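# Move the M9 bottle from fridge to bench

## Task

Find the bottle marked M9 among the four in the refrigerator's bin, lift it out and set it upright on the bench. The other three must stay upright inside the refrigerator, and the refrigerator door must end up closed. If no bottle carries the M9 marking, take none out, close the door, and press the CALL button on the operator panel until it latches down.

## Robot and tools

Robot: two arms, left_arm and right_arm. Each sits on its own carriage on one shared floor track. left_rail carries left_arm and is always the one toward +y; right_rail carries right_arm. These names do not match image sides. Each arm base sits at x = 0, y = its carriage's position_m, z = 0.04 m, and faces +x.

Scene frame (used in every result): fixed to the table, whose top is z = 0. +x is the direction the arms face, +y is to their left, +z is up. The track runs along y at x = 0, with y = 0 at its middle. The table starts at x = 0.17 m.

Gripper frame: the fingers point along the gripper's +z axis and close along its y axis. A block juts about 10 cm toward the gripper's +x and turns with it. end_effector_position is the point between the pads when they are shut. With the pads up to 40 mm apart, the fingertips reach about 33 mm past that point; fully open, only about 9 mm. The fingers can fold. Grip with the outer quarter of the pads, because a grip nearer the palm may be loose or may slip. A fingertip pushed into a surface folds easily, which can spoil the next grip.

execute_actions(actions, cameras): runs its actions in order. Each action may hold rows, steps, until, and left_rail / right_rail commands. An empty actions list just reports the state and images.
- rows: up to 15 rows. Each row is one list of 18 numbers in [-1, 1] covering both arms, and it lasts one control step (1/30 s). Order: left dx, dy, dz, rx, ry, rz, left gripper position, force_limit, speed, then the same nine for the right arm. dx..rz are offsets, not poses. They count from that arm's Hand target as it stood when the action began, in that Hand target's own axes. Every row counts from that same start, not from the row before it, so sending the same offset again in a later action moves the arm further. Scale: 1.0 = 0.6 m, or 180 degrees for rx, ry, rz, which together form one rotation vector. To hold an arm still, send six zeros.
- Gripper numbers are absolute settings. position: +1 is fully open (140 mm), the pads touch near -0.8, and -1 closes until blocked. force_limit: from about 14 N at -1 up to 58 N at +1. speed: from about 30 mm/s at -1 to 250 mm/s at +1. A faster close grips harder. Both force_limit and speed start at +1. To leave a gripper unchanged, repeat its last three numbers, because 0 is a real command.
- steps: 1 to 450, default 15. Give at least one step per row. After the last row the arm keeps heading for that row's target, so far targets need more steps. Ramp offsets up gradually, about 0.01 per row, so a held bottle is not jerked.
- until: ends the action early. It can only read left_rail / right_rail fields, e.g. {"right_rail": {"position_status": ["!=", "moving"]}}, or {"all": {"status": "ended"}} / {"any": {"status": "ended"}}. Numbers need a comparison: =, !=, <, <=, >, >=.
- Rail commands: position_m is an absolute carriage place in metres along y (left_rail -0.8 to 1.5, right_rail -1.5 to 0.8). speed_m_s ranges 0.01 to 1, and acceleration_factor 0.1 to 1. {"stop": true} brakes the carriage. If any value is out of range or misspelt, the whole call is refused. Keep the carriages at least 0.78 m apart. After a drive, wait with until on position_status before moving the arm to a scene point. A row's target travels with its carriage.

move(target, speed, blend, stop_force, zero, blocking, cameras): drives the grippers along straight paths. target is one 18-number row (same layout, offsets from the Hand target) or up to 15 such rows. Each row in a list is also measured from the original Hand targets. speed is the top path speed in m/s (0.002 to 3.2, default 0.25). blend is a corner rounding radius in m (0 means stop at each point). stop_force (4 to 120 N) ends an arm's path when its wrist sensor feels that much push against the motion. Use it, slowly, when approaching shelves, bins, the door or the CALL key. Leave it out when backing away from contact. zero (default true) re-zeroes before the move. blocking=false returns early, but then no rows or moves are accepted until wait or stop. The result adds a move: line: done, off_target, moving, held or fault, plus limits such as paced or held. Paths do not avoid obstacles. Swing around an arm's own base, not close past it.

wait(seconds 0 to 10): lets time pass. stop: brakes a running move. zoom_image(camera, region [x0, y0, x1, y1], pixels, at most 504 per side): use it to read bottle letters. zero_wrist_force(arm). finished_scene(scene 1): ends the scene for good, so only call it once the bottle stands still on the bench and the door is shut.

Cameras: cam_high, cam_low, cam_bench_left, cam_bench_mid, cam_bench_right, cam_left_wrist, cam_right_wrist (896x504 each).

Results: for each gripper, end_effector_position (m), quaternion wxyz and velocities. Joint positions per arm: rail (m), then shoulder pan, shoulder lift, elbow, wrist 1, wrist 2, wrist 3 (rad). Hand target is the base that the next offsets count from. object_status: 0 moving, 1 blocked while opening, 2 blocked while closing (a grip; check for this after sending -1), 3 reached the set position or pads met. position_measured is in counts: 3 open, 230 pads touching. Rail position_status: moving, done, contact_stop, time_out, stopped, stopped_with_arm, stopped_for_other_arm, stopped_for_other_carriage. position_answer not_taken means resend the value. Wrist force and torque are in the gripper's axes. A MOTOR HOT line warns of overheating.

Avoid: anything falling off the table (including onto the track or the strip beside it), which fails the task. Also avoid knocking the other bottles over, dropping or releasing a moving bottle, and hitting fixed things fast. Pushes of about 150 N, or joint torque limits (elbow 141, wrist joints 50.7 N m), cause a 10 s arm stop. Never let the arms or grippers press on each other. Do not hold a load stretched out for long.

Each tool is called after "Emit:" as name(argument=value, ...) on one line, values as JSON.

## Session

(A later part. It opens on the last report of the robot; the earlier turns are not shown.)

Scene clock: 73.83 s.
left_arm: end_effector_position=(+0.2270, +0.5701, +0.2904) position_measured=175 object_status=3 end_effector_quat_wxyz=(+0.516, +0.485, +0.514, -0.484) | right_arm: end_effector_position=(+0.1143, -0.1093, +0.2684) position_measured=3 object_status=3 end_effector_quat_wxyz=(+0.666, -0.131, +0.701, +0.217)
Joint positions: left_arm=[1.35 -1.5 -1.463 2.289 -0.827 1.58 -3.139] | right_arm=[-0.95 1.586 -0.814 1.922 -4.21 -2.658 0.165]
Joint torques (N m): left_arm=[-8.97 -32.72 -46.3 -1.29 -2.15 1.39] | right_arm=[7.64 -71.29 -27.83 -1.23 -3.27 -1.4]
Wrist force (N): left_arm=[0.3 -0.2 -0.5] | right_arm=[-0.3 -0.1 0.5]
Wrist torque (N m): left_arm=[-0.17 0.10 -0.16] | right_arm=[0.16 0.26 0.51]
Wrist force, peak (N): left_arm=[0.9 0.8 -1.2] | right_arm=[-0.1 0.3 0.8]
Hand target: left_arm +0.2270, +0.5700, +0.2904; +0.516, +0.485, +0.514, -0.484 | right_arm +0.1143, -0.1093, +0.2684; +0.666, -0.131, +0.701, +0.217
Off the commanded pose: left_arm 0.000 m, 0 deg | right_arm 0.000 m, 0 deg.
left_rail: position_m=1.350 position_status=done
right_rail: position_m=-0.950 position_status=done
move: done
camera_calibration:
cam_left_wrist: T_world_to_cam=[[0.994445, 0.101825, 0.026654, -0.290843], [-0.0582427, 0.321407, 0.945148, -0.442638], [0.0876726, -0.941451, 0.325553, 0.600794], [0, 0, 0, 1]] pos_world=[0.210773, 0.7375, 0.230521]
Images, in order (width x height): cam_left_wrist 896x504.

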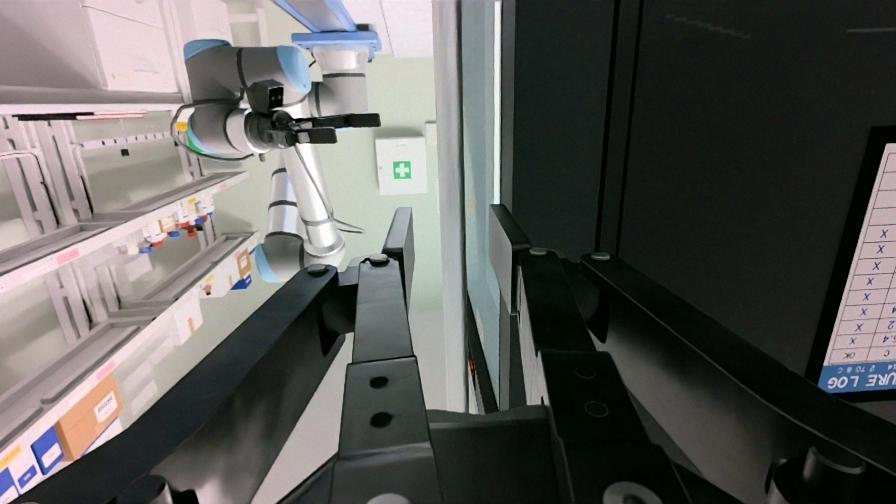

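Emit:
move(target=[0,-0.005,0,0,0,0,-0.363,1,0, 0,0,0,0,0,0,1,1,1], cameras=[], speed=0.05)

Emit:
move(target=[0,0,0.045,0,0,0,-0.363,1,0, 0,0,0,0,0,0,1,1,1], cameras=["cam_left_wrist"], speed=0.03, stop_force=8)

Emit:
zoom_image(camera="cam_left_wrist", region=[370, 150, 590, 300])

Scene clock: 75.03 s.
left_arm: end_effector_position=(+0.2240, +0.5699, +0.2904) position_measured=175 object_status=3 end_effector_quat_wxyz=(+0.516, +0.485, +0.514, -0.484) | right_arm: end_effector_position=(+0.1143, -0.1093, +0.2684) position_measured=3 object_status=3 end_effector_quat_wxyz=(+0.666, -0.131, +0.701, +0.217)
Joint positions: left_arm=[1.35 -1.506 -1.465 2.291 -0.827 1.573 -3.139] | right_arm=[-0.95 1.586 -0.814 1.922 -4.21 -2.658 0.165]
Joint torques (N m): left_arm=[-9.5 -50.28 -19.6 -4.98 -1.86 1.58] | right_arm=[7.76 -71.89 -27.41 -1.42 -3.03 -1.32]
Wrist force (N): left_arm=[0.3 -0.2 -0.1] | right_arm=[-0.2 0.0 0.4]
Wrist torque (N m): left_arm=[-0.18 0.12 -0.17] | right_arm=[0.18 0.24 0.51]
Wrist force, peak (N): left_arm=[0.5 -0.1 -0.9] | right_arm=[0.1 0.1 0.8]
Hand target: left_arm +0.2240, +0.5699, +0.2904; +0.516, +0.485, +0.514, -0.484 | right_arm +0.1143, -0.1093, +0.2684; +0.666, -0.131, +0.701, +0.217
Off the commanded pose: left_arm 0.000 m, 0 deg | right_arm 0.000 m, 0 deg.
left_rail: position_m=1.350 position_status=done
right_rail: position_m=-0.950 position_status=done
move: done
No camera images: "cameras" was empty.

Scene clock: 76.83 s.
left_arm: end_effector_position=(+0.2257, +0.5430, +0.2904) position_measured=175 object_status=3 end_effector_quat_wxyz=(+0.516, +0.485, +0.514, -0.484) | right_arm: end_effector_position=(+0.1143, -0.1093, +0.2684) position_measured=3 object_status=3 end_effector_quat_wxyz=(+0.666, -0.131, +0.701, +0.217)
Joint positions: left_arm=[1.35 -1.507 -1.426 2.244 -0.819 1.573 -3.139] | right_arm=[-0.95 1.586 -0.814 1.922 -4.21 -2.658 0.165]
Joint torques (N m): left_arm=[-1.83 -34.49 -45.39 -0.95 0.01 1.5] | right_arm=[8.25 -72 -27.01 -1.36 -2.68 -1.48]
Wrist force (N): left_arm=[0.5 0.4 -0.3] | right_arm=[0.1 0.1 0.4]
Wrist torque (N m): left_arm=[-0.03 0.06 -0.17] | right_arm=[0.19 0.17 0.52]
Wrist force, peak (N): left_arm=[1.0 0.5 -1.2] | right_arm=[-0.2 0.0 0.9]
Hand target: left_arm +0.2257, +0.5430, +0.2904; +0.516, +0.485, +0.514, -0.484 | right_arm +0.1143, -0.1093, +0.2684; +0.666, -0.131, +0.701, +0.217
Off the commanded pose: left_arm 0.000 m, 0 deg | right_arm 0.000 m, 0 deg.
left_rail: position_m=1.350 position_status=done
right_rail: position_m=-0.950 position_status=done
move: done
camera_calibration:
cam_left_wrist: T_world_to_cam=[[0.99443, 0.101959, 0.0267124, -0.286887], [-0.0583438, 0.321423, 0.945137, -0.433959], [0.0877792, -0.941431, 0.325581, 0.575257], [0, 0, 0, 1]] pos_world=[0.209474, 0.7103, 0.230521]
Images, in order (width x height): cam_left_wrist 896x504.

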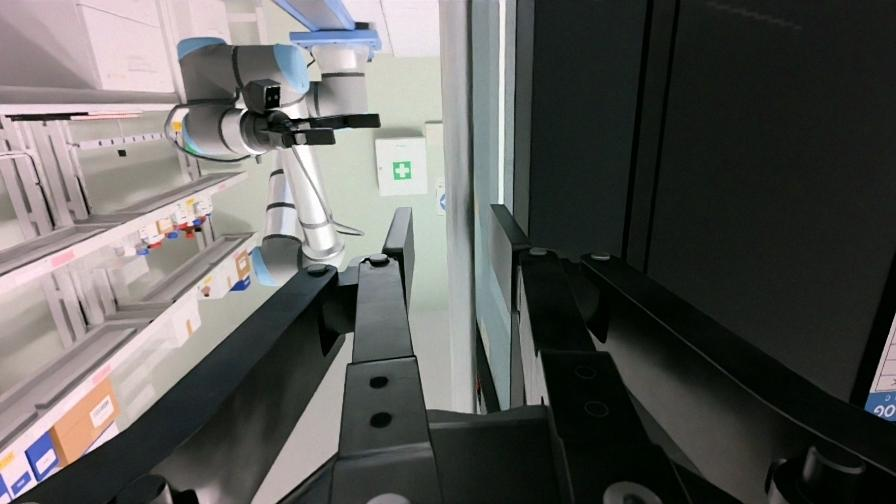

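Scaled by 2.291 from the camera's 896x504 image, which has a finer 1280x720 frame.

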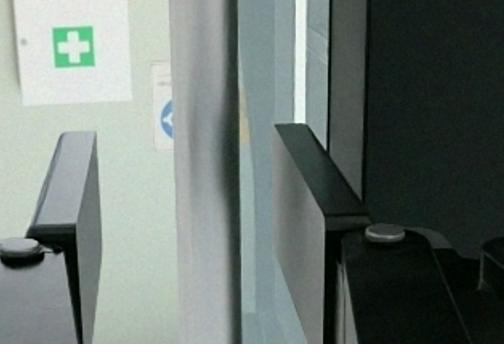

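Emit:
move(target=[0,0,0.055,0,0,0,-0.363,1,0, 0,0,0,0,0,0,1,1,1], cameras=["cam_left_wrist"], speed=0.03, stop_force=8)

Emit:
zoom_image(camera="cam_left_wrist", region=[370, 150, 590, 300])

Scene clock: 79.03 s.
left_arm: end_effector_position=(+0.2277, +0.5100, +0.2905) position_measured=175 object_status=3 end_effector_quat_wxyz=(+0.516, +0.485, +0.514, -0.484) | right_arm: end_effector_position=(+0.1143, -0.1093, +0.2684) position_measured=3 object_status=3 end_effector_quat_wxyz=(+0.666, -0.131, +0.701, +0.217)
Joint positions: left_arm=[1.35 -1.507 -1.38 2.186 -0.807 1.573 -3.139] | right_arm=[-0.95 1.586 -0.814 1.922 -4.21 -2.658 0.165]
Joint torques (N m): left_arm=[-0.6 -38.06 -46.56 -0.85 0.2 1.51] | right_arm=[9 -70.77 -27.26 -1.57 -2.74 -1.68]
Wrist force (N): left_arm=[0.2 0.2 -0.4] | right_arm=[-0.3 0.1 0.7]
Wrist torque (N m): left_arm=[-0.06 0.11 -0.13] | right_arm=[0.20 0.25 0.51]
Wrist force, peak (N): left_arm=[0.9 0.4 -0.8] | right_arm=[-0.3 0.3 0.7]
Hand target: left_arm +0.2277, +0.5100, +0.2905; +0.516, +0.485, +0.514, -0.484 | right_arm +0.1143, -0.1093, +0.2684; +0.666, -0.131, +0.701, +0.217
Off the commanded pose: left_arm 0.000 m, 0 deg | right_arm 0.000 m, 0 deg.
left_rail: position_m=1.350 position_status=done
right_rail: position_m=-0.950 position_status=done
move: done
camera_calibration:
cam_left_wrist: T_world_to_cam=[[0.99443, 0.101959, 0.0267124, -0.285521], [-0.0583438, 0.321423, 0.945137, -0.423268], [0.0877792, -0.941431, 0.325581, 0.544109], [0, 0, 0, 1]] pos_world=[0.211474, 0.6774, 0.230521]
Images, in order (width x height): cam_left_wrist 896x504.

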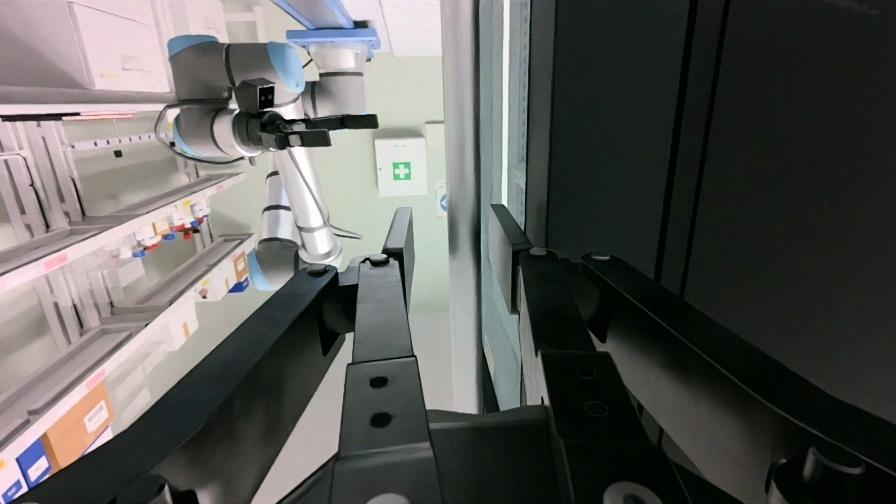

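Scaled by 2.291 from the camera's 896x504 image, which has a finer 1280x720 frame.

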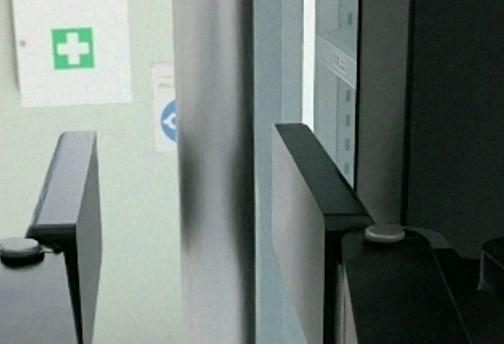

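Emit:
move(target=[[0,-0.0705,0.0095,-0.0278,0,0,-0.363,1,0, 0,0,0,0,0,0,1,1,1],[0,-0.2008,0.0462,-0.0833,0,0,-0.363,1,0, 0,0,0,0,0,0,1,1,1]], cameras=["cam_left_wrist"], speed=0.06, blend=[0.01,0])

Scene clock: 82.77 s.
left_arm: end_effector_position=(+0.1092, +0.4749, +0.2902) position_measured=175 object_status=3 end_effector_quat_wxyz=(+0.575, +0.413, +0.573, -0.413) | right_arm: end_effector_position=(+0.1143, -0.1093, +0.2684) position_measured=3 object_status=3 end_effector_quat_wxyz=(+0.666, -0.131, +0.701, +0.217)
Joint positions: left_arm=[1.35 -1.89 -1.363 2.165 -0.804 0.928 -3.139] | right_arm=[-0.95 1.586 -0.814 1.922 -4.21 -2.658 0.165]
Joint torques (N m): left_arm=[-8.58 -42.04 -46.58 -0.09 -1.12 1.58] | right_arm=[8.23 -72.96 -27.49 -1.59 -2.87 -1.69]
Wrist force (N): left_arm=[-0.3 2.1 0.8] | right_arm=[0.0 0.0 0.6]
Wrist torque (N m): left_arm=[0.03 0.16 -0.33] | right_arm=[0.19 0.20 0.52]
Wrist force, peak (N): left_arm=[-0.8 12.7 -0.5] | right_arm=[0.0 0.2 0.9]
Hand target: left_arm +0.1092, +0.4748, +0.2902; +0.575, +0.413, +0.573, -0.413 | right_arm +0.1143, -0.1093, +0.2684; +0.666, -0.131, +0.701, +0.217
Off the commanded pose: left_arm 0.000 m, 0 deg | right_arm 0.000 m, 0 deg.
left_rail: position_m=1.350 position_status=done
right_rail: position_m=-0.950 position_status=done
move: done
camera_calibration:
cam_left_wrist: T_world_to_cam=[[0.93423, 0.355697, 0.0263539, -0.277954], [-0.139345, 0.295972, 0.944978, -0.397713], [0.328326, -0.886499, 0.326071, 0.469014], [0, 0, 0, 1]] pos_world=[0.0502634, 0.63236, 0.230224]
Images, in order (width x height): cam_left_wrist 896x504.

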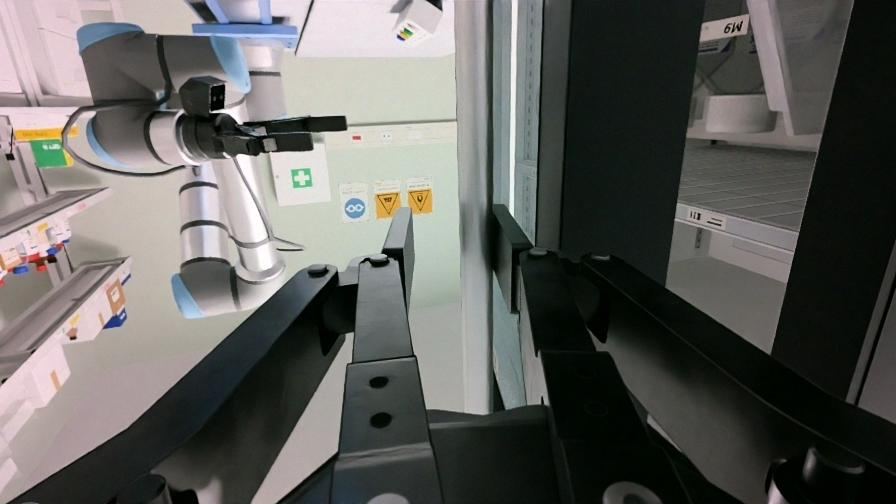

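Emit:
move(target=[[0,-0.1973,0.0462,-0.0833,0,0,-0.363,1,0, 0,0,0,0,0,0,1,1,1],[0,-0.376,0.1417,-0.1667,0,0,-0.363,1,0, 0,0,0,0,0,0,1,1,1]], cameras=["cam_left_wrist"], speed=0.08, blend=[0.01,0])

Scene clock: 86.97 s.
left_arm: end_effector_position=(-0.0776, +0.3224, +0.2900) position_measured=175 object_status=3 end_effector_quat_wxyz=(+0.662, +0.250, +0.660, -0.250) | right_arm: end_effector_position=(+0.1143, -0.1093, +0.2684) position_measured=3 object_status=3 end_effector_quat_wxyz=(+0.666, -0.131, +0.701, +0.217)
Joint positions: left_arm=[1.35 -2.166 -0.934 1.495 -0.582 0.128 -3.121] | right_arm=[-0.95 1.586 -0.814 1.922 -4.21 -2.658 0.165]
Joint torques (N m): left_arm=[-8.77 -81.2 -51.35 1.22 -1.42 -2.4] | right_arm=[7.3 -72.55 -27.21 -1.7 -2.58 -1.57]
Wrist force (N): left_arm=[1.9 2.2 0.1] | right_arm=[0.0 0.2 0.5]
Wrist torque (N m): left_arm=[0.07 -0.06 -0.04] | right_arm=[0.22 0.20 0.52]
Wrist force, peak (N): left_arm=[-1.3 4.6 -1.1] | right_arm=[-0.2 0.4 0.7]
Hand target: left_arm -0.0776, +0.3224, +0.2900; +0.662, +0.250, +0.661, -0.250 | right_arm +0.1143, -0.1093, +0.2684; +0.666, -0.131, +0.701, +0.217
Off the commanded pose: left_arm 0.000 m, 0 deg | right_arm 0.000 m, 0 deg.
left_rail: position_m=1.350 position_status=done
right_rail: position_m=-0.950 position_status=done
move: done
camera_calibration:
cam_left_wrist: T_world_to_cam=[[0.631173, 0.775232, 0.0252294, -0.207622], [-0.268679, 0.188007, 0.944704, -0.353548], [0.727621, -0.60305, 0.326954, 0.33463], [0, 0, 0, 1]] pos_world=[-0.207429, 0.429223, 0.229828]
Images, in order (width x height): cam_left_wrist 896x504.

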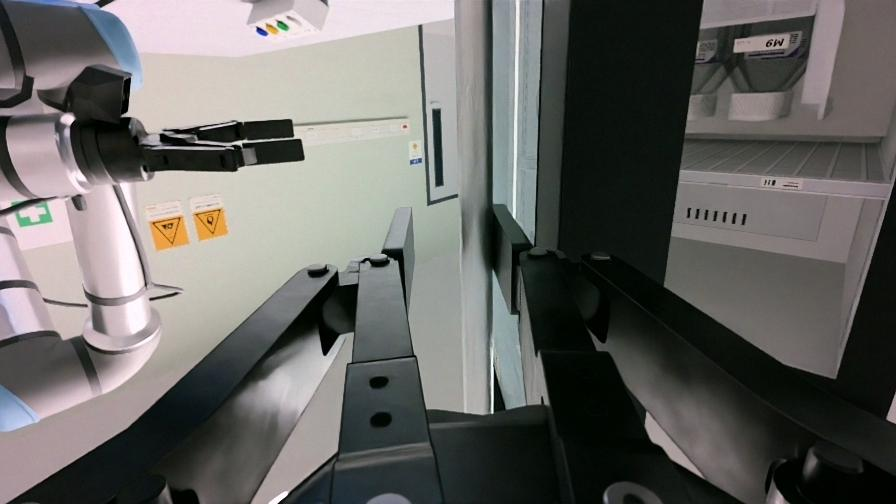

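Emit:
execute_actions(actions=[{"right_rail":{"position_m":-1.3},"steps":200,"until":{"right_rail":{"position_status":["!=","moving"]}}}], cameras=[])

Emit:
move(target=[0,-0.1973,0.0462,-0.0833,0,0,-0.363,1,0, 0,0,0,0,0,0,1,1,1], cameras=["cam_left_wrist","cam_bench_mid"], speed=0.08)

Scene clock: 89.60 s.
left_arm: end_effector_position=(-0.0776, +0.3224, +0.2900) position_measured=175 object_status=3 end_effector_quat_wxyz=(+0.662, +0.250, +0.661, -0.250) | right_arm: end_effector_position=(+0.1143, -0.4593, +0.2684) position_measured=3 object_status=3 end_effector_quat_wxyz=(+0.666, -0.131, +0.701, +0.217)
Joint positions: left_arm=[1.35 -2.166 -0.933 1.494 -0.579 0.128 -3.123] | right_arm=[-1.3 1.586 -0.814 1.922 -4.21 -2.658 0.165]
Joint torques (N m): left_arm=[-7.25 -78.67 -51.17 1.66 -1.18 -2.34] | right_arm=[7.45 -81.34 -17.01 -1.44 -2.23 -1.38]
Wrist force (N): left_arm=[1.0 2.1 0.5] | right_arm=[-0.4 0.1 0.5]
Wrist torque (N m): left_arm=[0.06 0.02 -0.03] | right_arm=[0.19 0.29 0.52]
Wrist force, peak (N): left_arm=[1.5 2.6 0.6] | right_arm=[-0.1 1.7 1.2]
Hand target: left_arm -0.0776, +0.3224, +0.2900; +0.662, +0.250, +0.661, -0.250 | right_arm +0.1143, -0.4593, +0.2684; +0.666, -0.131, +0.701, +0.217
Tool commands: left_gripper/position=-0.363 left_gripper/force_limit=+1.0 left_gripper/speed=+0.0 right_gripper/position=+1.0 right_gripper/force_limit=+1.0 right_gripper/speed=+1.0
Off the commanded pose: left_arm 0.000 m, 0 deg | right_arm 0.000 m, 0 deg.
left_rail: position_m=1.350 position_status=done
right_rail: position_m=-1.300 position_status=done
No camera images: "cameras" was empty.

Scene clock: 92.13 s.
left_arm: end_effector_position=(-0.1351, +0.2154, +0.2900) position_measured=175 object_status=3 end_effector_quat_wxyz=(+0.687, +0.162, +0.689, -0.162) | right_arm: end_effector_position=(+0.1143, -0.4593, +0.2684) position_measured=3 object_status=3 end_effector_quat_wxyz=(+0.666, -0.131, +0.701, +0.217)
Joint positions: left_arm=[1.35 -2.154 -0.593 0.862 -0.298 -0.121 -3.113] | right_arm=[-1.3 1.586 -0.814 1.922 -4.21 -2.658 0.165]
Joint torques (N m): left_arm=[17.44 -105.43 -56.81 2.39 -1.51 -2.25] | right_arm=[5.52 -89.41 -15.68 -1.82 -0.55 -1.61]
Wrist force (N): left_arm=[0.8 1.5 -0.5] | right_arm=[0.0 -0.1 0.5]
Wrist torque (N m): left_arm=[-0.02 0.12 -0.04] | right_arm=[0.16 0.19 0.51]
Wrist force, peak (N): left_arm=[0.0 3.9 -1.9] | right_arm=[-0.2 0.1 0.9]
Hand target: left_arm -0.1352, +0.2153, +0.2899; +0.689, +0.162, +0.688, -0.162 | right_arm +0.1143, -0.4593, +0.2684; +0.666, -0.131, +0.701, +0.217
Off the commanded pose: left_arm 0.000 m, 0 deg | right_arm 0.000 m, 0 deg.
left_rail: position_m=1.350 position_status=done
right_rail: position_m=-1.300 position_status=done
move: done
camera_calibration:
cam_left_wrist: T_world_to_cam=[[0.410052, 0.911718, 0.0250536, -0.147585], [-0.302712, 0.110132, 0.946698, -0.337288], [0.860362, -0.395779, 0.321148, 0.286811], [0, 0, 0, 1]] pos_world=[-0.288345, 0.285215, 0.230898]
Images, in order (width x height): cam_bench_mid 896x504, cam_left_wrist 896x504.

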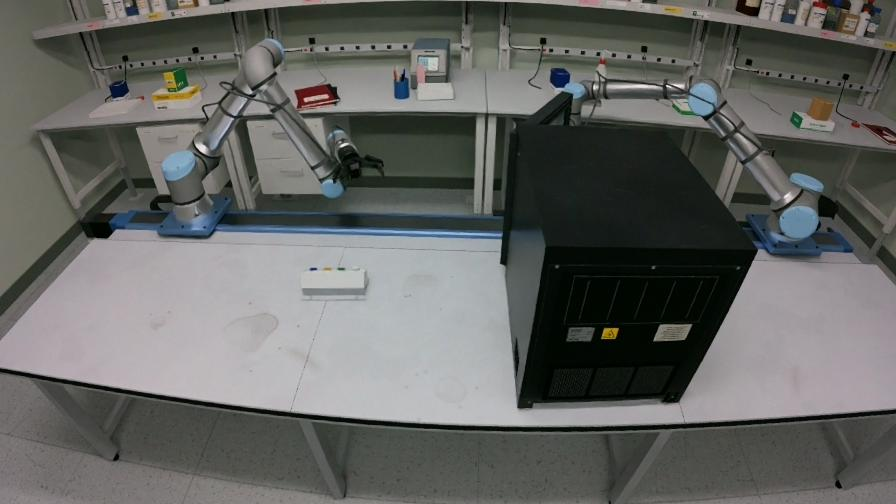

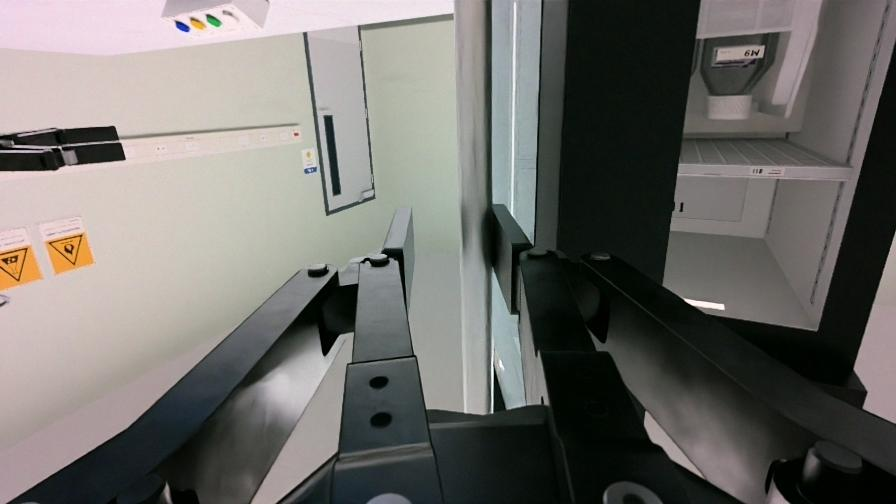

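Emit:
move(target=[[0,0,-0.125,0,0,0,-0.363,1,0, 0,0,0,0,0,0,1,1,1],[0,0.7418,-0.1742,0.3528,0,0,-0.363,1,0, 0,0,0,0,0,0,1,1,1],[0,0.7418,-0.1742,0.3528,0,0,-1,1,0, 0,0,0,0,0,0,1,1,1]], cameras=["cam_left_wrist"], speed=[0.1,0.3,0.3])

Scene clock: 97.33 s.
left_arm: end_effector_position=(-0.0306, +0.6604, +0.2897) position_measured=233 object_status=3 end_effector_quat_wxyz=(+0.501, +0.500, +0.499, -0.499) | right_arm: end_effector_position=(+0.1143, -0.4593, +0.2684) position_measured=3 object_status=3 end_effector_quat_wxyz=(+0.666, -0.131, +0.701, +0.217)
Joint positions: left_arm=[1.35 -2.179 -1.711 2.532 -0.822 0.961 -3.139] | right_arm=[-1.3 1.586 -0.814 1.922 -4.21 -2.658 0.165]
Joint torques (N m): left_arm=[15.58 -28.85 -19.24 -0.46 1.76 -2.15] | right_arm=[-0.94 -89.37 -14.92 -1.64 2.25 -1.48]
Wrist force (N): left_arm=[0.1 0.8 -0.1] | right_arm=[-0.2 0.1 0.6]
Wrist torque (N m): left_arm=[0.12 0.13 -0.31] | right_arm=[0.19 0.24 0.51]
Wrist force, peak (N): left_arm=[0.4 2.5 3.0] | right_arm=[-0.5 0.2 0.8]
Hand target: left_arm -0.0306, +0.6604, +0.2897; +0.501, +0.500, +0.499, -0.499 | right_arm +0.1143, -0.4593, +0.2684; +0.666, -0.131, +0.701, +0.217
Off the commanded pose: left_arm 0.000 m, 0 deg | right_arm 0.000 m, 0 deg.
left_rail: position_m=1.350 position_status=done
right_rail: position_m=-1.300 position_status=done
move: done
camera_calibration:
cam_left_wrist: T_world_to_cam=[[0.998806, 0.0408453, 0.0267947, -0.00352502], [-0.0386137, 0.324175, 0.945209, -0.487204], [0.0299212, -0.945115, 0.325365, 0.709308], [0, 0, 0, 1]] pos_world=[-0.0365153, 0.828461, 0.22982]
Images, in order (width x height): cam_left_wrist 896x504.

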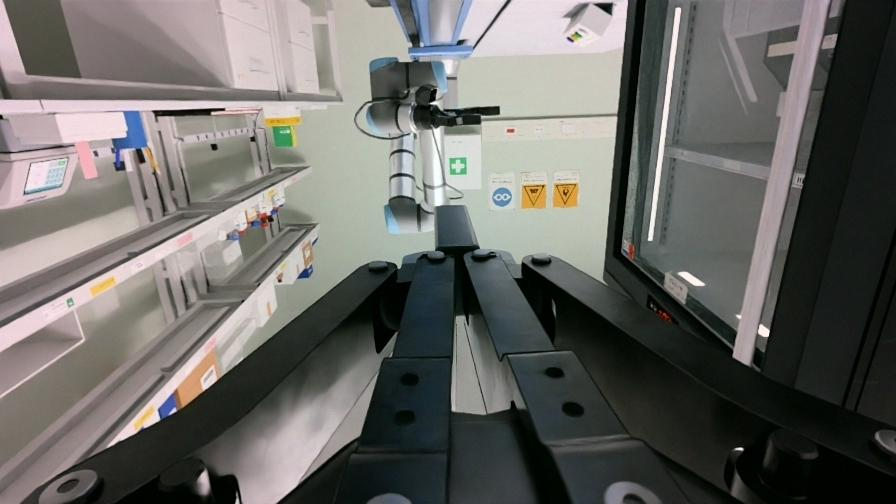

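Emit:
move(target=[[0.1,0.4202,0.084,-0.0194,0,0,-0.363,1,0.5, 0,0,0,0,0,0,1,1,1],[0.1,0.4202,0.084,-0.0194,0,0,-0.363,1,0.5, 0,0,0,0,0,0,1,1,1],[0.1,0.4305,0.2507,-0.0194,0,0,-0.363,1,0.5, 0,0,0,0,0,0,1,1,1]], cameras=["cam_left_wrist"], speed=[0.25,0.1,0.05])

Scene clock: 102.63 s.
left_arm: end_effector_position=(+0.2280, +0.5102, +0.2305) position_measured=175 object_status=3 end_effector_quat_wxyz=(+0.516, +0.485, +0.514, -0.484) | right_arm: end_effector_position=(+0.1143, -0.4593, +0.2684) position_measured=3 object_status=3 end_effector_quat_wxyz=(+0.666, -0.131, +0.701, +0.217)
Joint positions: left_arm=[1.35 -1.506 -1.287 2.22 -0.933 1.574 -3.139] | right_arm=[-1.3 1.586 -0.814 1.922 -4.21 -2.658 0.165]
Joint torques (N m): left_arm=[-0.29 -44.75 -41.92 -0.53 -0.61 -1.73] | right_arm=[-5.88 -88.18 -15.31 -1.84 3.07 -1.01]
Wrist force (N): left_arm=[0.0 0.6 -0.5] | right_arm=[-0.3 0.1 0.4]
Wrist torque (N m): left_arm=[0.03 0.16 -0.10] | right_arm=[0.20 0.25 0.51]
Wrist force, peak (N): left_arm=[1.3 2.9 0.3] | right_arm=[-0.4 0.3 0.9]
Hand target: left_arm +0.2280, +0.5102, +0.2305; +0.516, +0.485, +0.514, -0.484 | right_arm +0.1143, -0.4593, +0.2684; +0.666, -0.131, +0.701, +0.217
Off the commanded pose: left_arm 0.000 m, 0 deg | right_arm 0.000 m, 0 deg.
left_rail: position_m=1.350 position_status=done
right_rail: position_m=-1.300 position_status=done
move: done
camera_calibration:
cam_left_wrist: T_world_to_cam=[[0.994463, 0.101637, 0.0267186, -0.284125], [-0.0582435, 0.321418, 0.945144, -0.36662], [0.087474, -0.941467, 0.325558, 0.56389], [0, 0, 0, 1]] pos_world=[0.211873, 0.6776, 0.170521]
Images, in order (width x height): cam_left_wrist 896x504.

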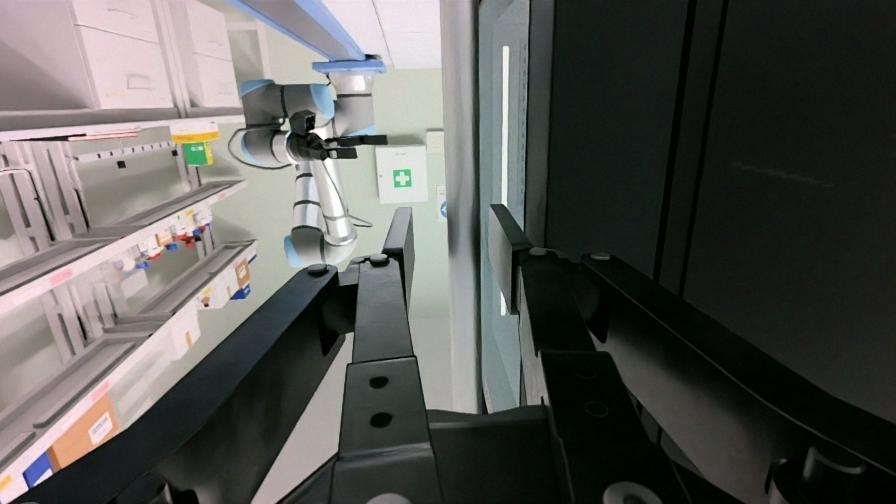

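Emit:
move(target=[[0,-0.0705,0.0095,-0.0278,0,0,-0.363,1,0.5, 0,0,0,0,0,0,1,1,1],[0,-0.2008,0.0462,-0.0833,0,0,-0.363,1,0.5, 0,0,0,0,0,0,1,1,1],[0,-0.3793,0.142,-0.1667,0,0,-0.363,1,0.5, 0,0,0,0,0,0,1,1,1],[0,-0.5272,0.2805,-0.25,0,0,-0.363,1,0.5, 0,0,0,0,0,0,1,1,1],[0,-0.634,0.453,-0.3333,0,0,-0.363,1,0.5, 0,0,0,0,0,0,1,1,1]], cameras=["cam_left_wrist"], speed=0.09, blend=[0.01,0.01,0.01,0.01,0])

Scene clock: 109.70 s.
left_arm: end_effector_position=(-0.1348, +0.2154, +0.2300) position_measured=175 object_status=3 end_effector_quat_wxyz=(+0.687, +0.163, +0.689, -0.162) | right_arm: end_effector_position=(+0.1143, -0.4593, +0.2684) position_measured=3 object_status=3 end_effector_quat_wxyz=(+0.666, -0.131, +0.701, +0.217)
Joint positions: left_arm=[1.35 -2.154 -0.555 0.898 -0.371 -0.12 -3.114] | right_arm=[-1.3 1.586 -0.814 1.922 -4.21 -2.658 0.165]
Joint torques (N m): left_arm=[14.71 -109.88 -56 2.86 -1.41 -1.47] | right_arm=[-8.2 -88.62 -15.4 -1.66 2.61 -1.14]
Wrist force (N): left_arm=[1.1 1.5 -0.4] | right_arm=[-0.1 0.1 0.5]
Wrist torque (N m): left_arm=[-0.04 0.08 -0.04] | right_arm=[0.20 0.22 0.51]
Wrist force, peak (N): left_arm=[0.5 13.5 2.1] | right_arm=[-0.3 0.0 0.9]
Hand target: left_arm -0.1348, +0.2154, +0.2299; +0.689, +0.162, +0.687, -0.162 | right_arm +0.1143, -0.4593, +0.2684; +0.666, -0.131, +0.701, +0.217
Off the commanded pose: left_arm 0.000 m, 0 deg | right_arm 0.000 m, 0 deg.
left_rail: position_m=1.350 position_status=done
right_rail: position_m=-1.300 position_status=done
move: done
camera_calibration:
cam_left_wrist: T_world_to_cam=[[0.41029, 0.91161, 0.0250913, -0.146201], [-0.302888, 0.110266, 0.946626, -0.280484], [0.860187, -0.395991, 0.321357, 0.305835], [0, 0, 0, 1]] pos_world=[-0.288045, 0.285314, 0.170899]
Images, in order (width x height): cam_left_wrist 896x504.

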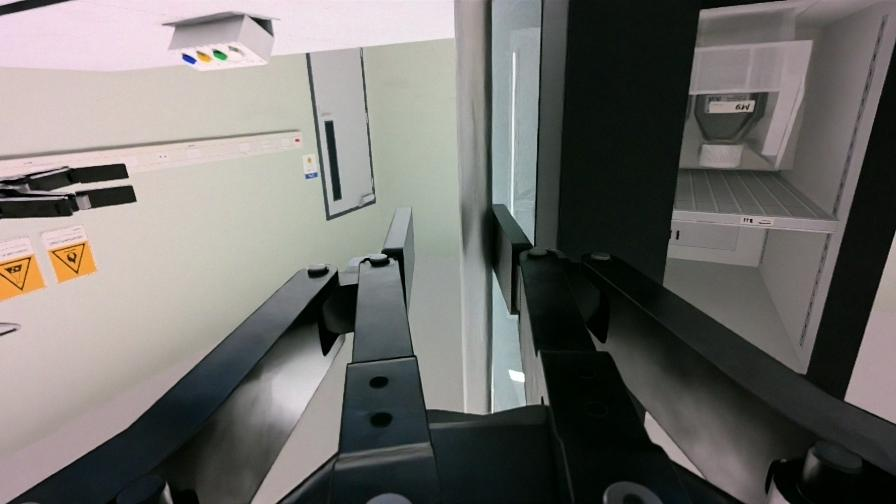

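Emit:
move(target=[0,0,0,0,0,0,-0.363,1,0.5, -0.1608,0.2795,-0.4058,-0.1937,0.0071,-0.0418,1,1,1], cameras=["cam_left_wrist"], speed=0.3)

Emit:
execute_actions(actions=[{"right_rail":{"position_m":-0.85,"acceleration_factor":0.4,"speed_m_s":0.4},"steps":200,"until":{"right_rail":{"position_status":["!=","moving"]}}}], cameras=["cam_right_wrist","cam_left_wrist"])

Scene clock: 111.97 s.
left_arm: end_effector_position=(-0.1348, +0.2154, +0.2299) position_measured=175 object_status=3 end_effector_quat_wxyz=(+0.689, +0.162, +0.687, -0.162) | right_arm: end_effector_position=(-0.1710, -0.4397, +0.3901) position_measured=3 object_status=3 end_effector_quat_wxyz=(+0.602, -0.371, +0.602, +0.372)
Joint positions: left_arm=[1.35 -2.154 -0.541 0.876 -0.314 -0.121 -3.161] | right_arm=[-1.3 1.824 -1.043 2.04 -4.138 -2.288 0]
Joint torques (N m): left_arm=[13.35 -109.91 -55.25 2.84 -1.91 -1.92] | right_arm=[12.36 -82.16 -33.48 -0.71 3.35 -2.72]
Wrist force (N): left_arm=[1.0 1.2 0.8] | right_arm=[-0.3 -0.3 0.3]
Wrist torque (N m): left_arm=[-0.06 -0.07 -0.01] | right_arm=[0.09 0.27 0.62]
Wrist force, peak (N): left_arm=[1.4 1.8 -0.5] | right_arm=[0.9 -0.3 3.0]
Hand target: left_arm -0.1348, +0.2154, +0.2299; +0.689, +0.162, +0.687, -0.162 | right_arm -0.1712, -0.4397, +0.3902; +0.601, -0.372, +0.602, +0.372
Off the commanded pose: left_arm 0.000 m, 0 deg | right_arm 0.000 m, 0 deg.
left_rail: position_m=1.350 position_status=done
right_rail: position_m=-1.300 position_status=done
move: done
camera_calibration:
cam_left_wrist: T_world_to_cam=[[0.409318, 0.912062, 0.0245381, -0.146211], [-0.307682, 0.112664, 0.944796, -0.281115], [0.858947, -0.394272, 0.32674, 0.304088], [0, 0, 0, 1]] pos_world=[-0.287843, 0.284918, 0.169826]
Images, in order (width x height): cam_left_wrist 896x504.

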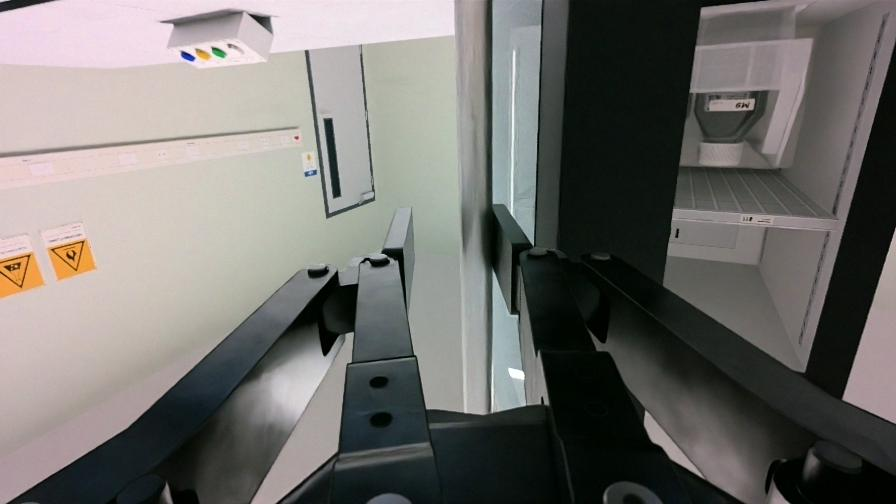

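Scene clock: 114.00 s.
left_arm: end_effector_position=(-0.1348, +0.2154, +0.2299) position_measured=175 object_status=3 end_effector_quat_wxyz=(+0.689, +0.162, +0.687, -0.162) | right_arm: end_effector_position=(-0.1712, +0.0104, +0.3902) position_measured=3 object_status=3 end_effector_quat_wxyz=(+0.601, -0.372, +0.602, +0.372)
Joint positions: left_arm=[1.35 -2.154 -0.541 0.876 -0.314 -0.121 -3.162] | right_arm=[-0.85 1.824 -1.043 2.039 -4.138 -2.288 0]
Joint torques (N m): left_arm=[15.33 -105.36 -55.83 2.61 -1.48 -2.21] | right_arm=[-6.97 -62.42 -21.49 -2.94 1.73 -2.65]
Wrist force (N): left_arm=[0.5 1.4 0.7] | right_arm=[-0.1 -0.3 -0.1]
Wrist torque (N m): left_arm=[-0.02 0.03 -0.03] | right_arm=[0.10 0.22 0.63]
Wrist force, peak (N): left_arm=[0.8 1.8 1.4] | right_arm=[-0.4 -1.0 -2.1]
Hand target: left_arm -0.1348, +0.2154, +0.2299; +0.689, +0.162, +0.687, -0.162 | right_arm -0.1712, +0.0103, +0.3902; +0.601, -0.372, +0.602, +0.372
Tool commands: left_gripper/position=-0.363 left_gripper/force_limit=+1.0 left_gripper/speed=+0.5 right_gripper/position=+1.0 right_gripper/force_limit=+1.0 right_gripper/speed=+1.0
Off the commanded pose: left_arm 0.000 m, 0 deg | right_arm 0.000 m, 0 deg.
left_rail: position_m=1.350 position_status=done
right_rail: position_m=-0.850 speed_m_s=0.40 position_status=done
camera_calibration:
cam_left_wrist: T_world_to_cam=[[0.409354, 0.912045, 0.0245515, -0.146198], [-0.307708, 0.112676, 0.944785, -0.281125], [0.858921, -0.394307, 0.326768, 0.304086], [0, 0, 0, 1]] pos_world=[-0.287843, 0.284918, 0.169826]
cam_right_wrist: T_world_to_cam=[[-0.86817, 0.496257, 0.00324208, -0.138787], [-0.160148, -0.28634, 0.944649, -0.392056], [0.469717, 0.819597, 0.328066, 0.124249], [0, 0, 0, 1]] pos_world=[-0.24164, -0.145221, 0.330043]
Images, in order (width x height): cam_left_wrist 896x504, cam_right_wrist 896x504.

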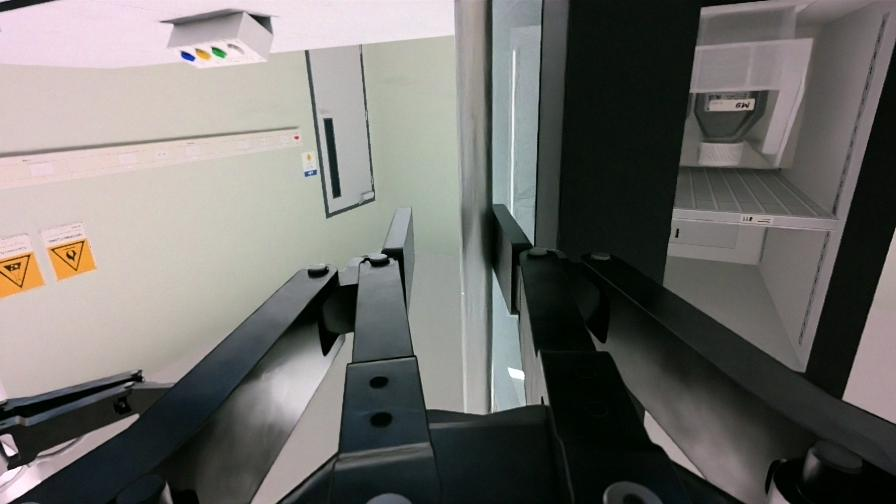

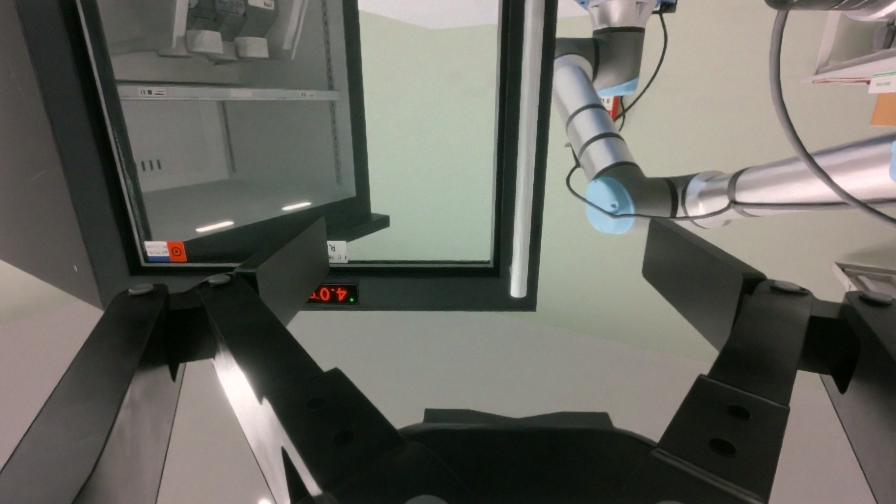

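Emit:
move(target=[0,0,0,0,0,0,-0.363,1,0.5, 0,0.0725,0.2,0,0,0,0.3,1,0.5], cameras=["cam_right_wrist"], speed=0.2)

Scene clock: 115.93 s.
left_arm: end_effector_position=(-0.1348, +0.2154, +0.2299) position_measured=175 object_status=3 end_effector_quat_wxyz=(+0.689, +0.162, +0.687, -0.162) | right_arm: end_effector_position=(-0.1564, +0.1371, +0.3902) position_measured=91 object_status=3 end_effector_quat_wxyz=(+0.601, -0.372, +0.602, +0.372)
Joint positions: left_arm=[1.35 -2.154 -0.541 0.876 -0.314 -0.121 -3.162] | right_arm=[-0.85 1.761 -0.931 1.814 -4.025 -2.225 0]
Joint torques (N m): left_arm=[15.53 -105.42 -55.65 2.86 -1.69 -1.58] | right_arm=[-7.88 -71.07 -37.84 -0.85 3.18 0.5]
Wrist force (N): left_arm=[0.6 1.0 0.6] | right_arm=[0.1 -0.6 0.4]
Wrist torque (N m): left_arm=[-0.07 0.01 -0.02] | right_arm=[0.01 0.19 0.63]
Wrist force, peak (N): left_arm=[0.8 1.7 1.3] | right_arm=[0.3 0.5 2.1]
Hand target: left_arm -0.1348, +0.2154, +0.2299; +0.689, +0.162, +0.687, -0.162 | right_arm -0.1564, +0.1372, +0.3902; +0.601, -0.372, +0.602, +0.372
Off the commanded pose: left_arm 0.000 m, 0 deg | right_arm 0.000 m, 0 deg.
left_rail: position_m=1.350 position_status=done
right_rail: position_m=-0.850 speed_m_s=0.40 position_status=done
move: done
camera_calibration:
cam_right_wrist: T_world_to_cam=[[-0.868148, 0.496296, 0.00311391, -0.188816], [-0.160267, -0.286274, 0.944649, -0.353403], [0.469717, 0.819596, 0.328068, 0.0133719], [0, 0, 0, 1]] pos_world=[-0.226839, -0.0184213, 0.330043]
Images, in order (width x height): cam_right_wrist 896x504.

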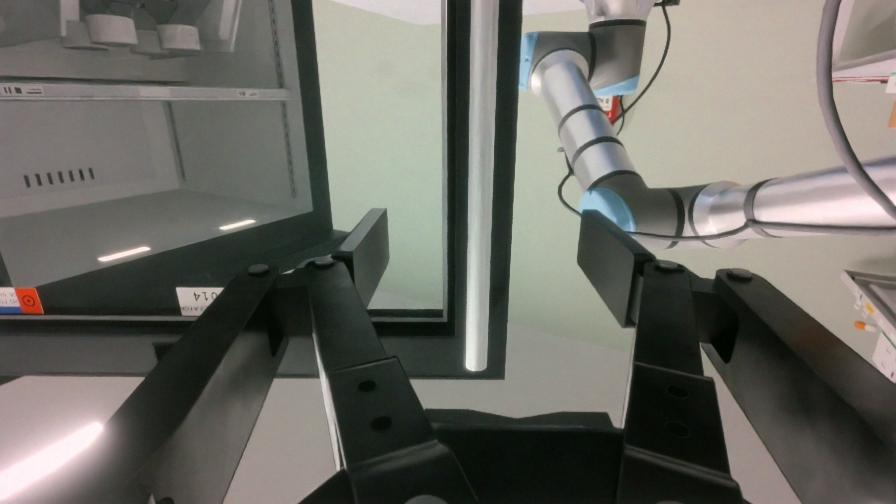

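Emit:
move(target=[0,0,0,0,0,0,-0.363,1,0.5, 0,0,0.113,0,0,0,-0.1,1,0], cameras=["cam_right_wrist"], speed=0.08)

Scene clock: 117.43 s.
left_arm: end_effector_position=(-0.1348, +0.2154, +0.2299) position_measured=175 object_status=3 end_effector_quat_wxyz=(+0.689, +0.162, +0.687, -0.162) | right_arm: end_effector_position=(-0.1261, +0.1977, +0.3902) position_measured=141 object_status=3 end_effector_quat_wxyz=(+0.601, -0.372, +0.602, +0.372)
Joint positions: left_arm=[1.35 -2.154 -0.541 0.876 -0.314 -0.121 -3.162] | right_arm=[-0.85 1.708 -0.881 1.714 -3.975 -2.172 0]
Joint torques (N m): left_arm=[14.29 -108.42 -53.58 2.71 -1.56 -2.39] | right_arm=[-9.14 -78.84 -38.77 -1 3.79 2.6]
Wrist force (N): left_arm=[0.6 1.5 0.7] | right_arm=[-0.1 -0.5 0.2]
Wrist torque (N m): left_arm=[0.03 0.00 -0.02] | right_arm=[0.03 0.26 0.62]
Wrist force, peak (N): left_arm=[0.5 1.7 1.3] | right_arm=[-0.1 -0.1 1.2]
Hand target: left_arm -0.1348, +0.2154, +0.2299; +0.689, +0.162, +0.687, -0.162 | right_arm -0.1260, +0.1978, +0.3902; +0.601, -0.372, +0.602, +0.372
Off the commanded pose: left_arm 0.000 m, 0 deg | right_arm 0.000 m, 0 deg.
left_rail: position_m=1.350 position_status=done
right_rail: position_m=-0.850 speed_m_s=0.40 position_status=done
move: done
camera_calibration:
cam_right_wrist: T_world_to_cam=[[-0.86817, 0.496257, 0.00324208, -0.192582], [-0.160148, -0.28634, 0.944649, -0.331201], [0.469717, 0.819597, 0.328066, -0.0504454], [0, 0, 0, 1]] pos_world=[-0.19654, 0.0420786, 0.330043]
Images, in order (width x height): cam_right_wrist 896x504.

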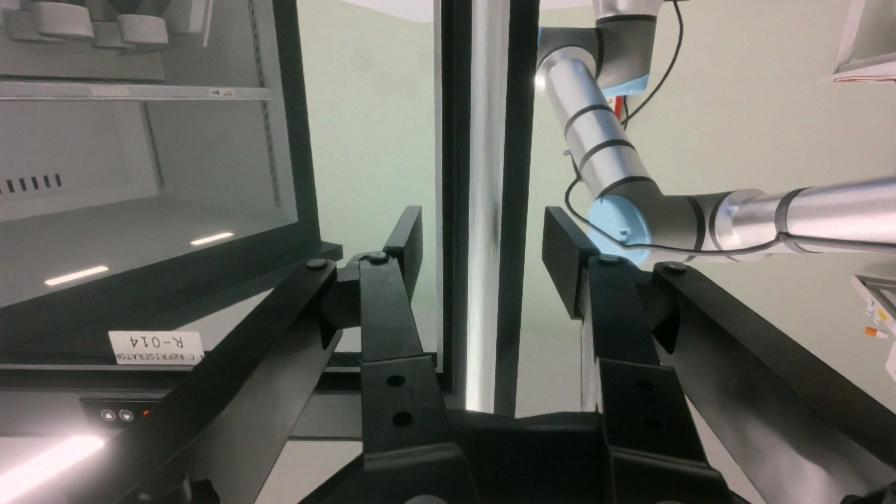

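Emit:
execute_actions(actions=[{"rows":[[0,0,0,0,0,0,-0.363,1,0.5, 0,0,0,0,0,0,-1,0,-1]],"steps":90}], cameras=["cam_right_wrist"])

Scene clock: 120.83 s.
left_arm: end_effector_position=(-0.1348, +0.2154, +0.2299) position_measured=175 object_status=3 end_effector_quat_wxyz=(+0.689, +0.162, +0.687, -0.162) | right_arm: end_effector_position=(-0.1260, +0.1978, +0.3902) position_measured=210 object_status=2 end_effector_quat_wxyz=(+0.601, -0.372, +0.602, +0.372)
Joint positions: left_arm=[1.35 -2.154 -0.541 0.876 -0.314 -0.121 -3.162] | right_arm=[-0.85 1.708 -0.881 1.714 -3.975 -2.172 0]
Joint torques (N m): left_arm=[13.25 -108.6 -54.05 2.14 -0.2 -2.3] | right_arm=[-10.49 -89.12 -23.22 -4.39 -10.05 2.42]
Wrist force (N): left_arm=[0.3 2.0 0.7] | right_arm=[-0.5 18.9 -1.5]
Wrist torque (N m): left_arm=[0.02 0.03 -0.02] | right_arm=[-0.32 0.28 0.74]
Wrist force, peak (N): left_arm=[0.5 2.5 0.7] | right_arm=[-0.3 19.0 -1.8]
Hand target: left_arm -0.1348, +0.2154, +0.2299; +0.689, +0.162, +0.687, -0.162 | right_arm -0.1260, +0.1978, +0.3902; +0.601, -0.372, +0.602, +0.372
Off the commanded pose: left_arm 0.000 m, 0 deg | right_arm 0.000 m, 0 deg.
left_rail: position_m=1.350 position_status=done
right_rail: position_m=-0.850 speed_m_s=0.40 position_status=done
camera_calibration:
cam_right_wrist: T_world_to_cam=[[-0.86817, 0.496257, 0.00324208, -0.192544], [-0.160148, -0.28634, 0.944649, -0.331157], [0.469717, 0.819597, 0.328066, -0.0505743], [0, 0, 0, 1]] pos_world=[-0.19644, 0.0421786, 0.330043]
Images, in order (width x height): cam_right_wrist 896x504.

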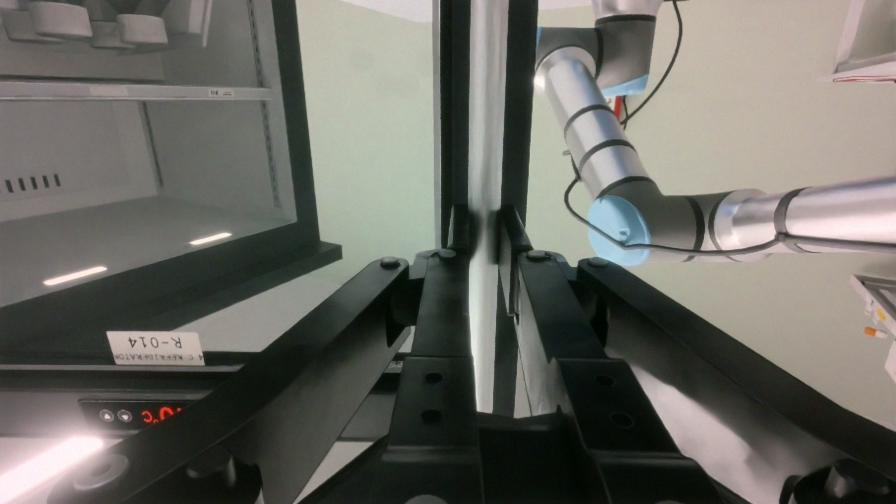

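Emit:
move(target=[[0,0,-0.14,0,0,0,-0.363,1,0.5, 0,0,0,0,0,0,-1,0,-1],[0,0.7418,-0.1742,0.3528,0,0,-0.363,1,0.5, 0,0,0,0,0,0,-1,0,-1]], cameras=["cam_right_wrist"], speed=[0.08,0.3])

Scene clock: 125.27 s.
left_arm: end_effector_position=(-0.0301, +0.6604, +0.2297) position_measured=175 object_status=3 end_effector_quat_wxyz=(+0.501, +0.500, +0.499, -0.500) | right_arm: end_effector_position=(-0.1260, +0.1978, +0.3902) position_measured=210 object_status=2 end_effector_quat_wxyz=(+0.601, -0.372, +0.602, +0.372)
Joint positions: left_arm=[1.35 -2.178 -1.571 2.581 -1.012 0.963 -3.139] | right_arm=[-0.85 1.708 -0.881 1.714 -3.975 -2.172 0]
Joint torques (N m): left_arm=[16.85 -34.47 -13.6 -0.45 1.73 1.41] | right_arm=[-8.75 -94.4 -22.4 -4.34 -9.25 2.19]
Wrist force (N): left_arm=[0.7 0.3 0.0] | right_arm=[-0.5 18.7 -0.2]
Wrist torque (N m): left_arm=[0.01 -0.02 -0.33] | right_arm=[-0.38 0.26 0.73]
Wrist force, peak (N): left_arm=[0.4 2.6 -2.1] | right_arm=[-0.6 19.0 -1.9]
Hand target: left_arm -0.0301, +0.6605, +0.2297; +0.501, +0.500, +0.499, -0.500 | right_arm -0.1260, +0.1978, +0.3902; +0.601, -0.372, +0.602, +0.372
Off the commanded pose: left_arm 0.000 m, 0 deg | right_arm 0.000 m, 0 deg.
left_rail: position_m=1.350 position_status=done
right_rail: position_m=-0.850 speed_m_s=0.40 position_status=done
move: done
camera_calibration:
cam_right_wrist: T_world_to_cam=[[-0.86817, 0.496257, 0.00324208, -0.192544], [-0.160148, -0.28634, 0.944649, -0.331157], [0.469717, 0.819597, 0.328066, -0.0505743], [0, 0, 0, 1]] pos_world=[-0.19644, 0.0421786, 0.330043]
Images, in order (width x height): cam_right_wrist 896x504.

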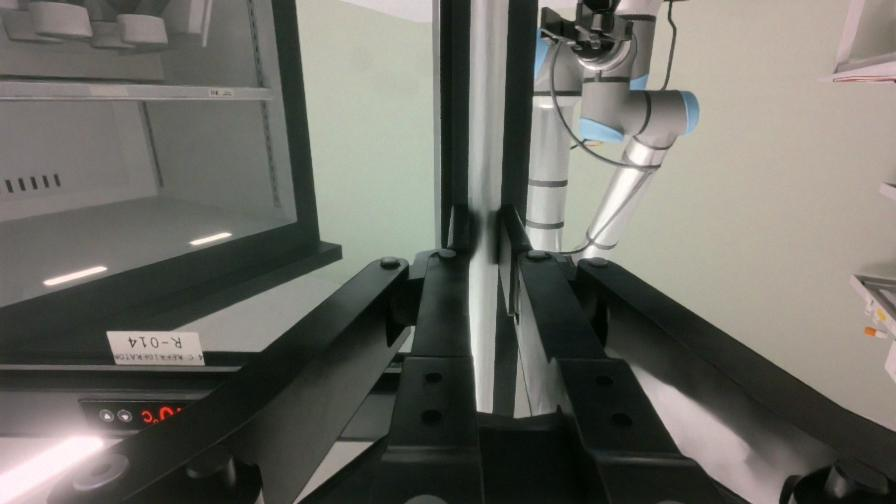

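Emit:
move(target=[[0,0,0,0,0,0,-0.363,1,0.5, 0,-0.0098,-0.0645,-0.0278,0,0,-1,0,-1],[0,0,0,0,0,0,-0.363,1,0.5, 0,-0.027,-0.1278,-0.0556,0,0,-1,0,-1]], cameras=[], speed=0.06, blend=[0.005,0])

Scene clock: 128.03 s.
left_arm: end_effector_position=(-0.0301, +0.6604, +0.2297) position_measured=175 object_status=3 end_effector_quat_wxyz=(+0.501, +0.500, +0.499, -0.500) | right_arm: end_effector_position=(-0.1458, +0.1220, +0.3902) position_measured=210 object_status=2 end_effector_quat_wxyz=(+0.567, -0.423, +0.567, +0.423)
Joint positions: left_arm=[1.35 -2.178 -1.571 2.581 -1.012 0.963 -3.139] | right_arm=[-0.85 1.676 -0.994 1.942 -4.089 -1.965 0]
Joint torques (N m): left_arm=[15.02 -31.29 -14.24 -0.56 2.06 1.14] | right_arm=[12.59 -88.99 -28.1 -7.12 12.69 -1.78]
Wrist force (N): left_arm=[0.3 0.6 0.4] | right_arm=[7.1 -24.7 3.3]
Wrist torque (N m): left_arm=[0.09 0.09 -0.33] | right_arm=[0.83 0.52 0.73]
Wrist force, peak (N): left_arm=[0.1 1.3 -0.3] | right_arm=[7.1 -24.7 3.3]
Hand target: left_arm -0.0301, +0.6604, +0.2297; +0.501, +0.500, +0.499, -0.500 | right_arm -0.1458, +0.1219, +0.3902; +0.567, -0.423, +0.567, +0.423
Off the commanded pose: left_arm 0.000 m, 0 deg | right_arm 0.000 m, 0 deg.
left_rail: position_m=1.350 position_status=done
right_rail: position_m=-0.850 speed_m_s=0.40 position_status=done
move: done
No camera images: "cameras" was empty.

Emit:
move(target=[[0,0,0,0,0,0,-0.363,1,0.5, 0,-0.0123,-0.0645,-0.0278,0,0,-1,0,-1],[0,0,0,0,0,0,-0.363,1,0.5, 0,-0.0303,-0.1278,-0.0556,0,0,-1,0,-1]], cameras=[], speed=0.06, blend=[0.005,0])

Scene clock: 130.37 s.
left_arm: end_effector_position=(-0.0301, +0.6604, +0.2297) position_measured=175 object_status=3 end_effector_quat_wxyz=(+0.501, +0.500, +0.499, -0.500) | right_arm: end_effector_position=(-0.1503, +0.0433, +0.3902) position_measured=210 object_status=2 end_effector_quat_wxyz=(+0.528, -0.470, +0.528, +0.471)
Joint positions: left_arm=[1.35 -2.178 -1.571 2.581 -1.012 0.963 -3.139] | right_arm=[-0.85 1.598 -1.101 2.155 -4.195 -1.713 0]
Joint torques (N m): left_arm=[16.72 -32.8 -15.78 -0.48 1.44 1.41] | right_arm=[6.58 -86.75 -25.11 -10.77 10.99 -2.46]
Wrist force (N): left_arm=[0.4 0.7 0.3] | right_arm=[15.3 -20.0 2.8]
Wrist torque (N m): left_arm=[0.09 0.04 -0.33] | right_arm=[0.57 0.62 0.70]
Wrist force, peak (N): left_arm=[1.1 0.7 -0.1] | right_arm=[8.1 -25.8 4.4]
Hand target: left_arm -0.0301, +0.6604, +0.2297; +0.501, +0.500, +0.499, -0.500 | right_arm -0.1503, +0.0433, +0.3902; +0.528, -0.470, +0.528, +0.471
Off the commanded pose: left_arm 0.000 m, 0 deg | right_arm 0.000 m, 0 deg.
left_rail: position_m=1.350 position_status=done
right_rail: position_m=-0.850 speed_m_s=0.40 position_status=done
move: done
No camera images: "cameras" was empty.


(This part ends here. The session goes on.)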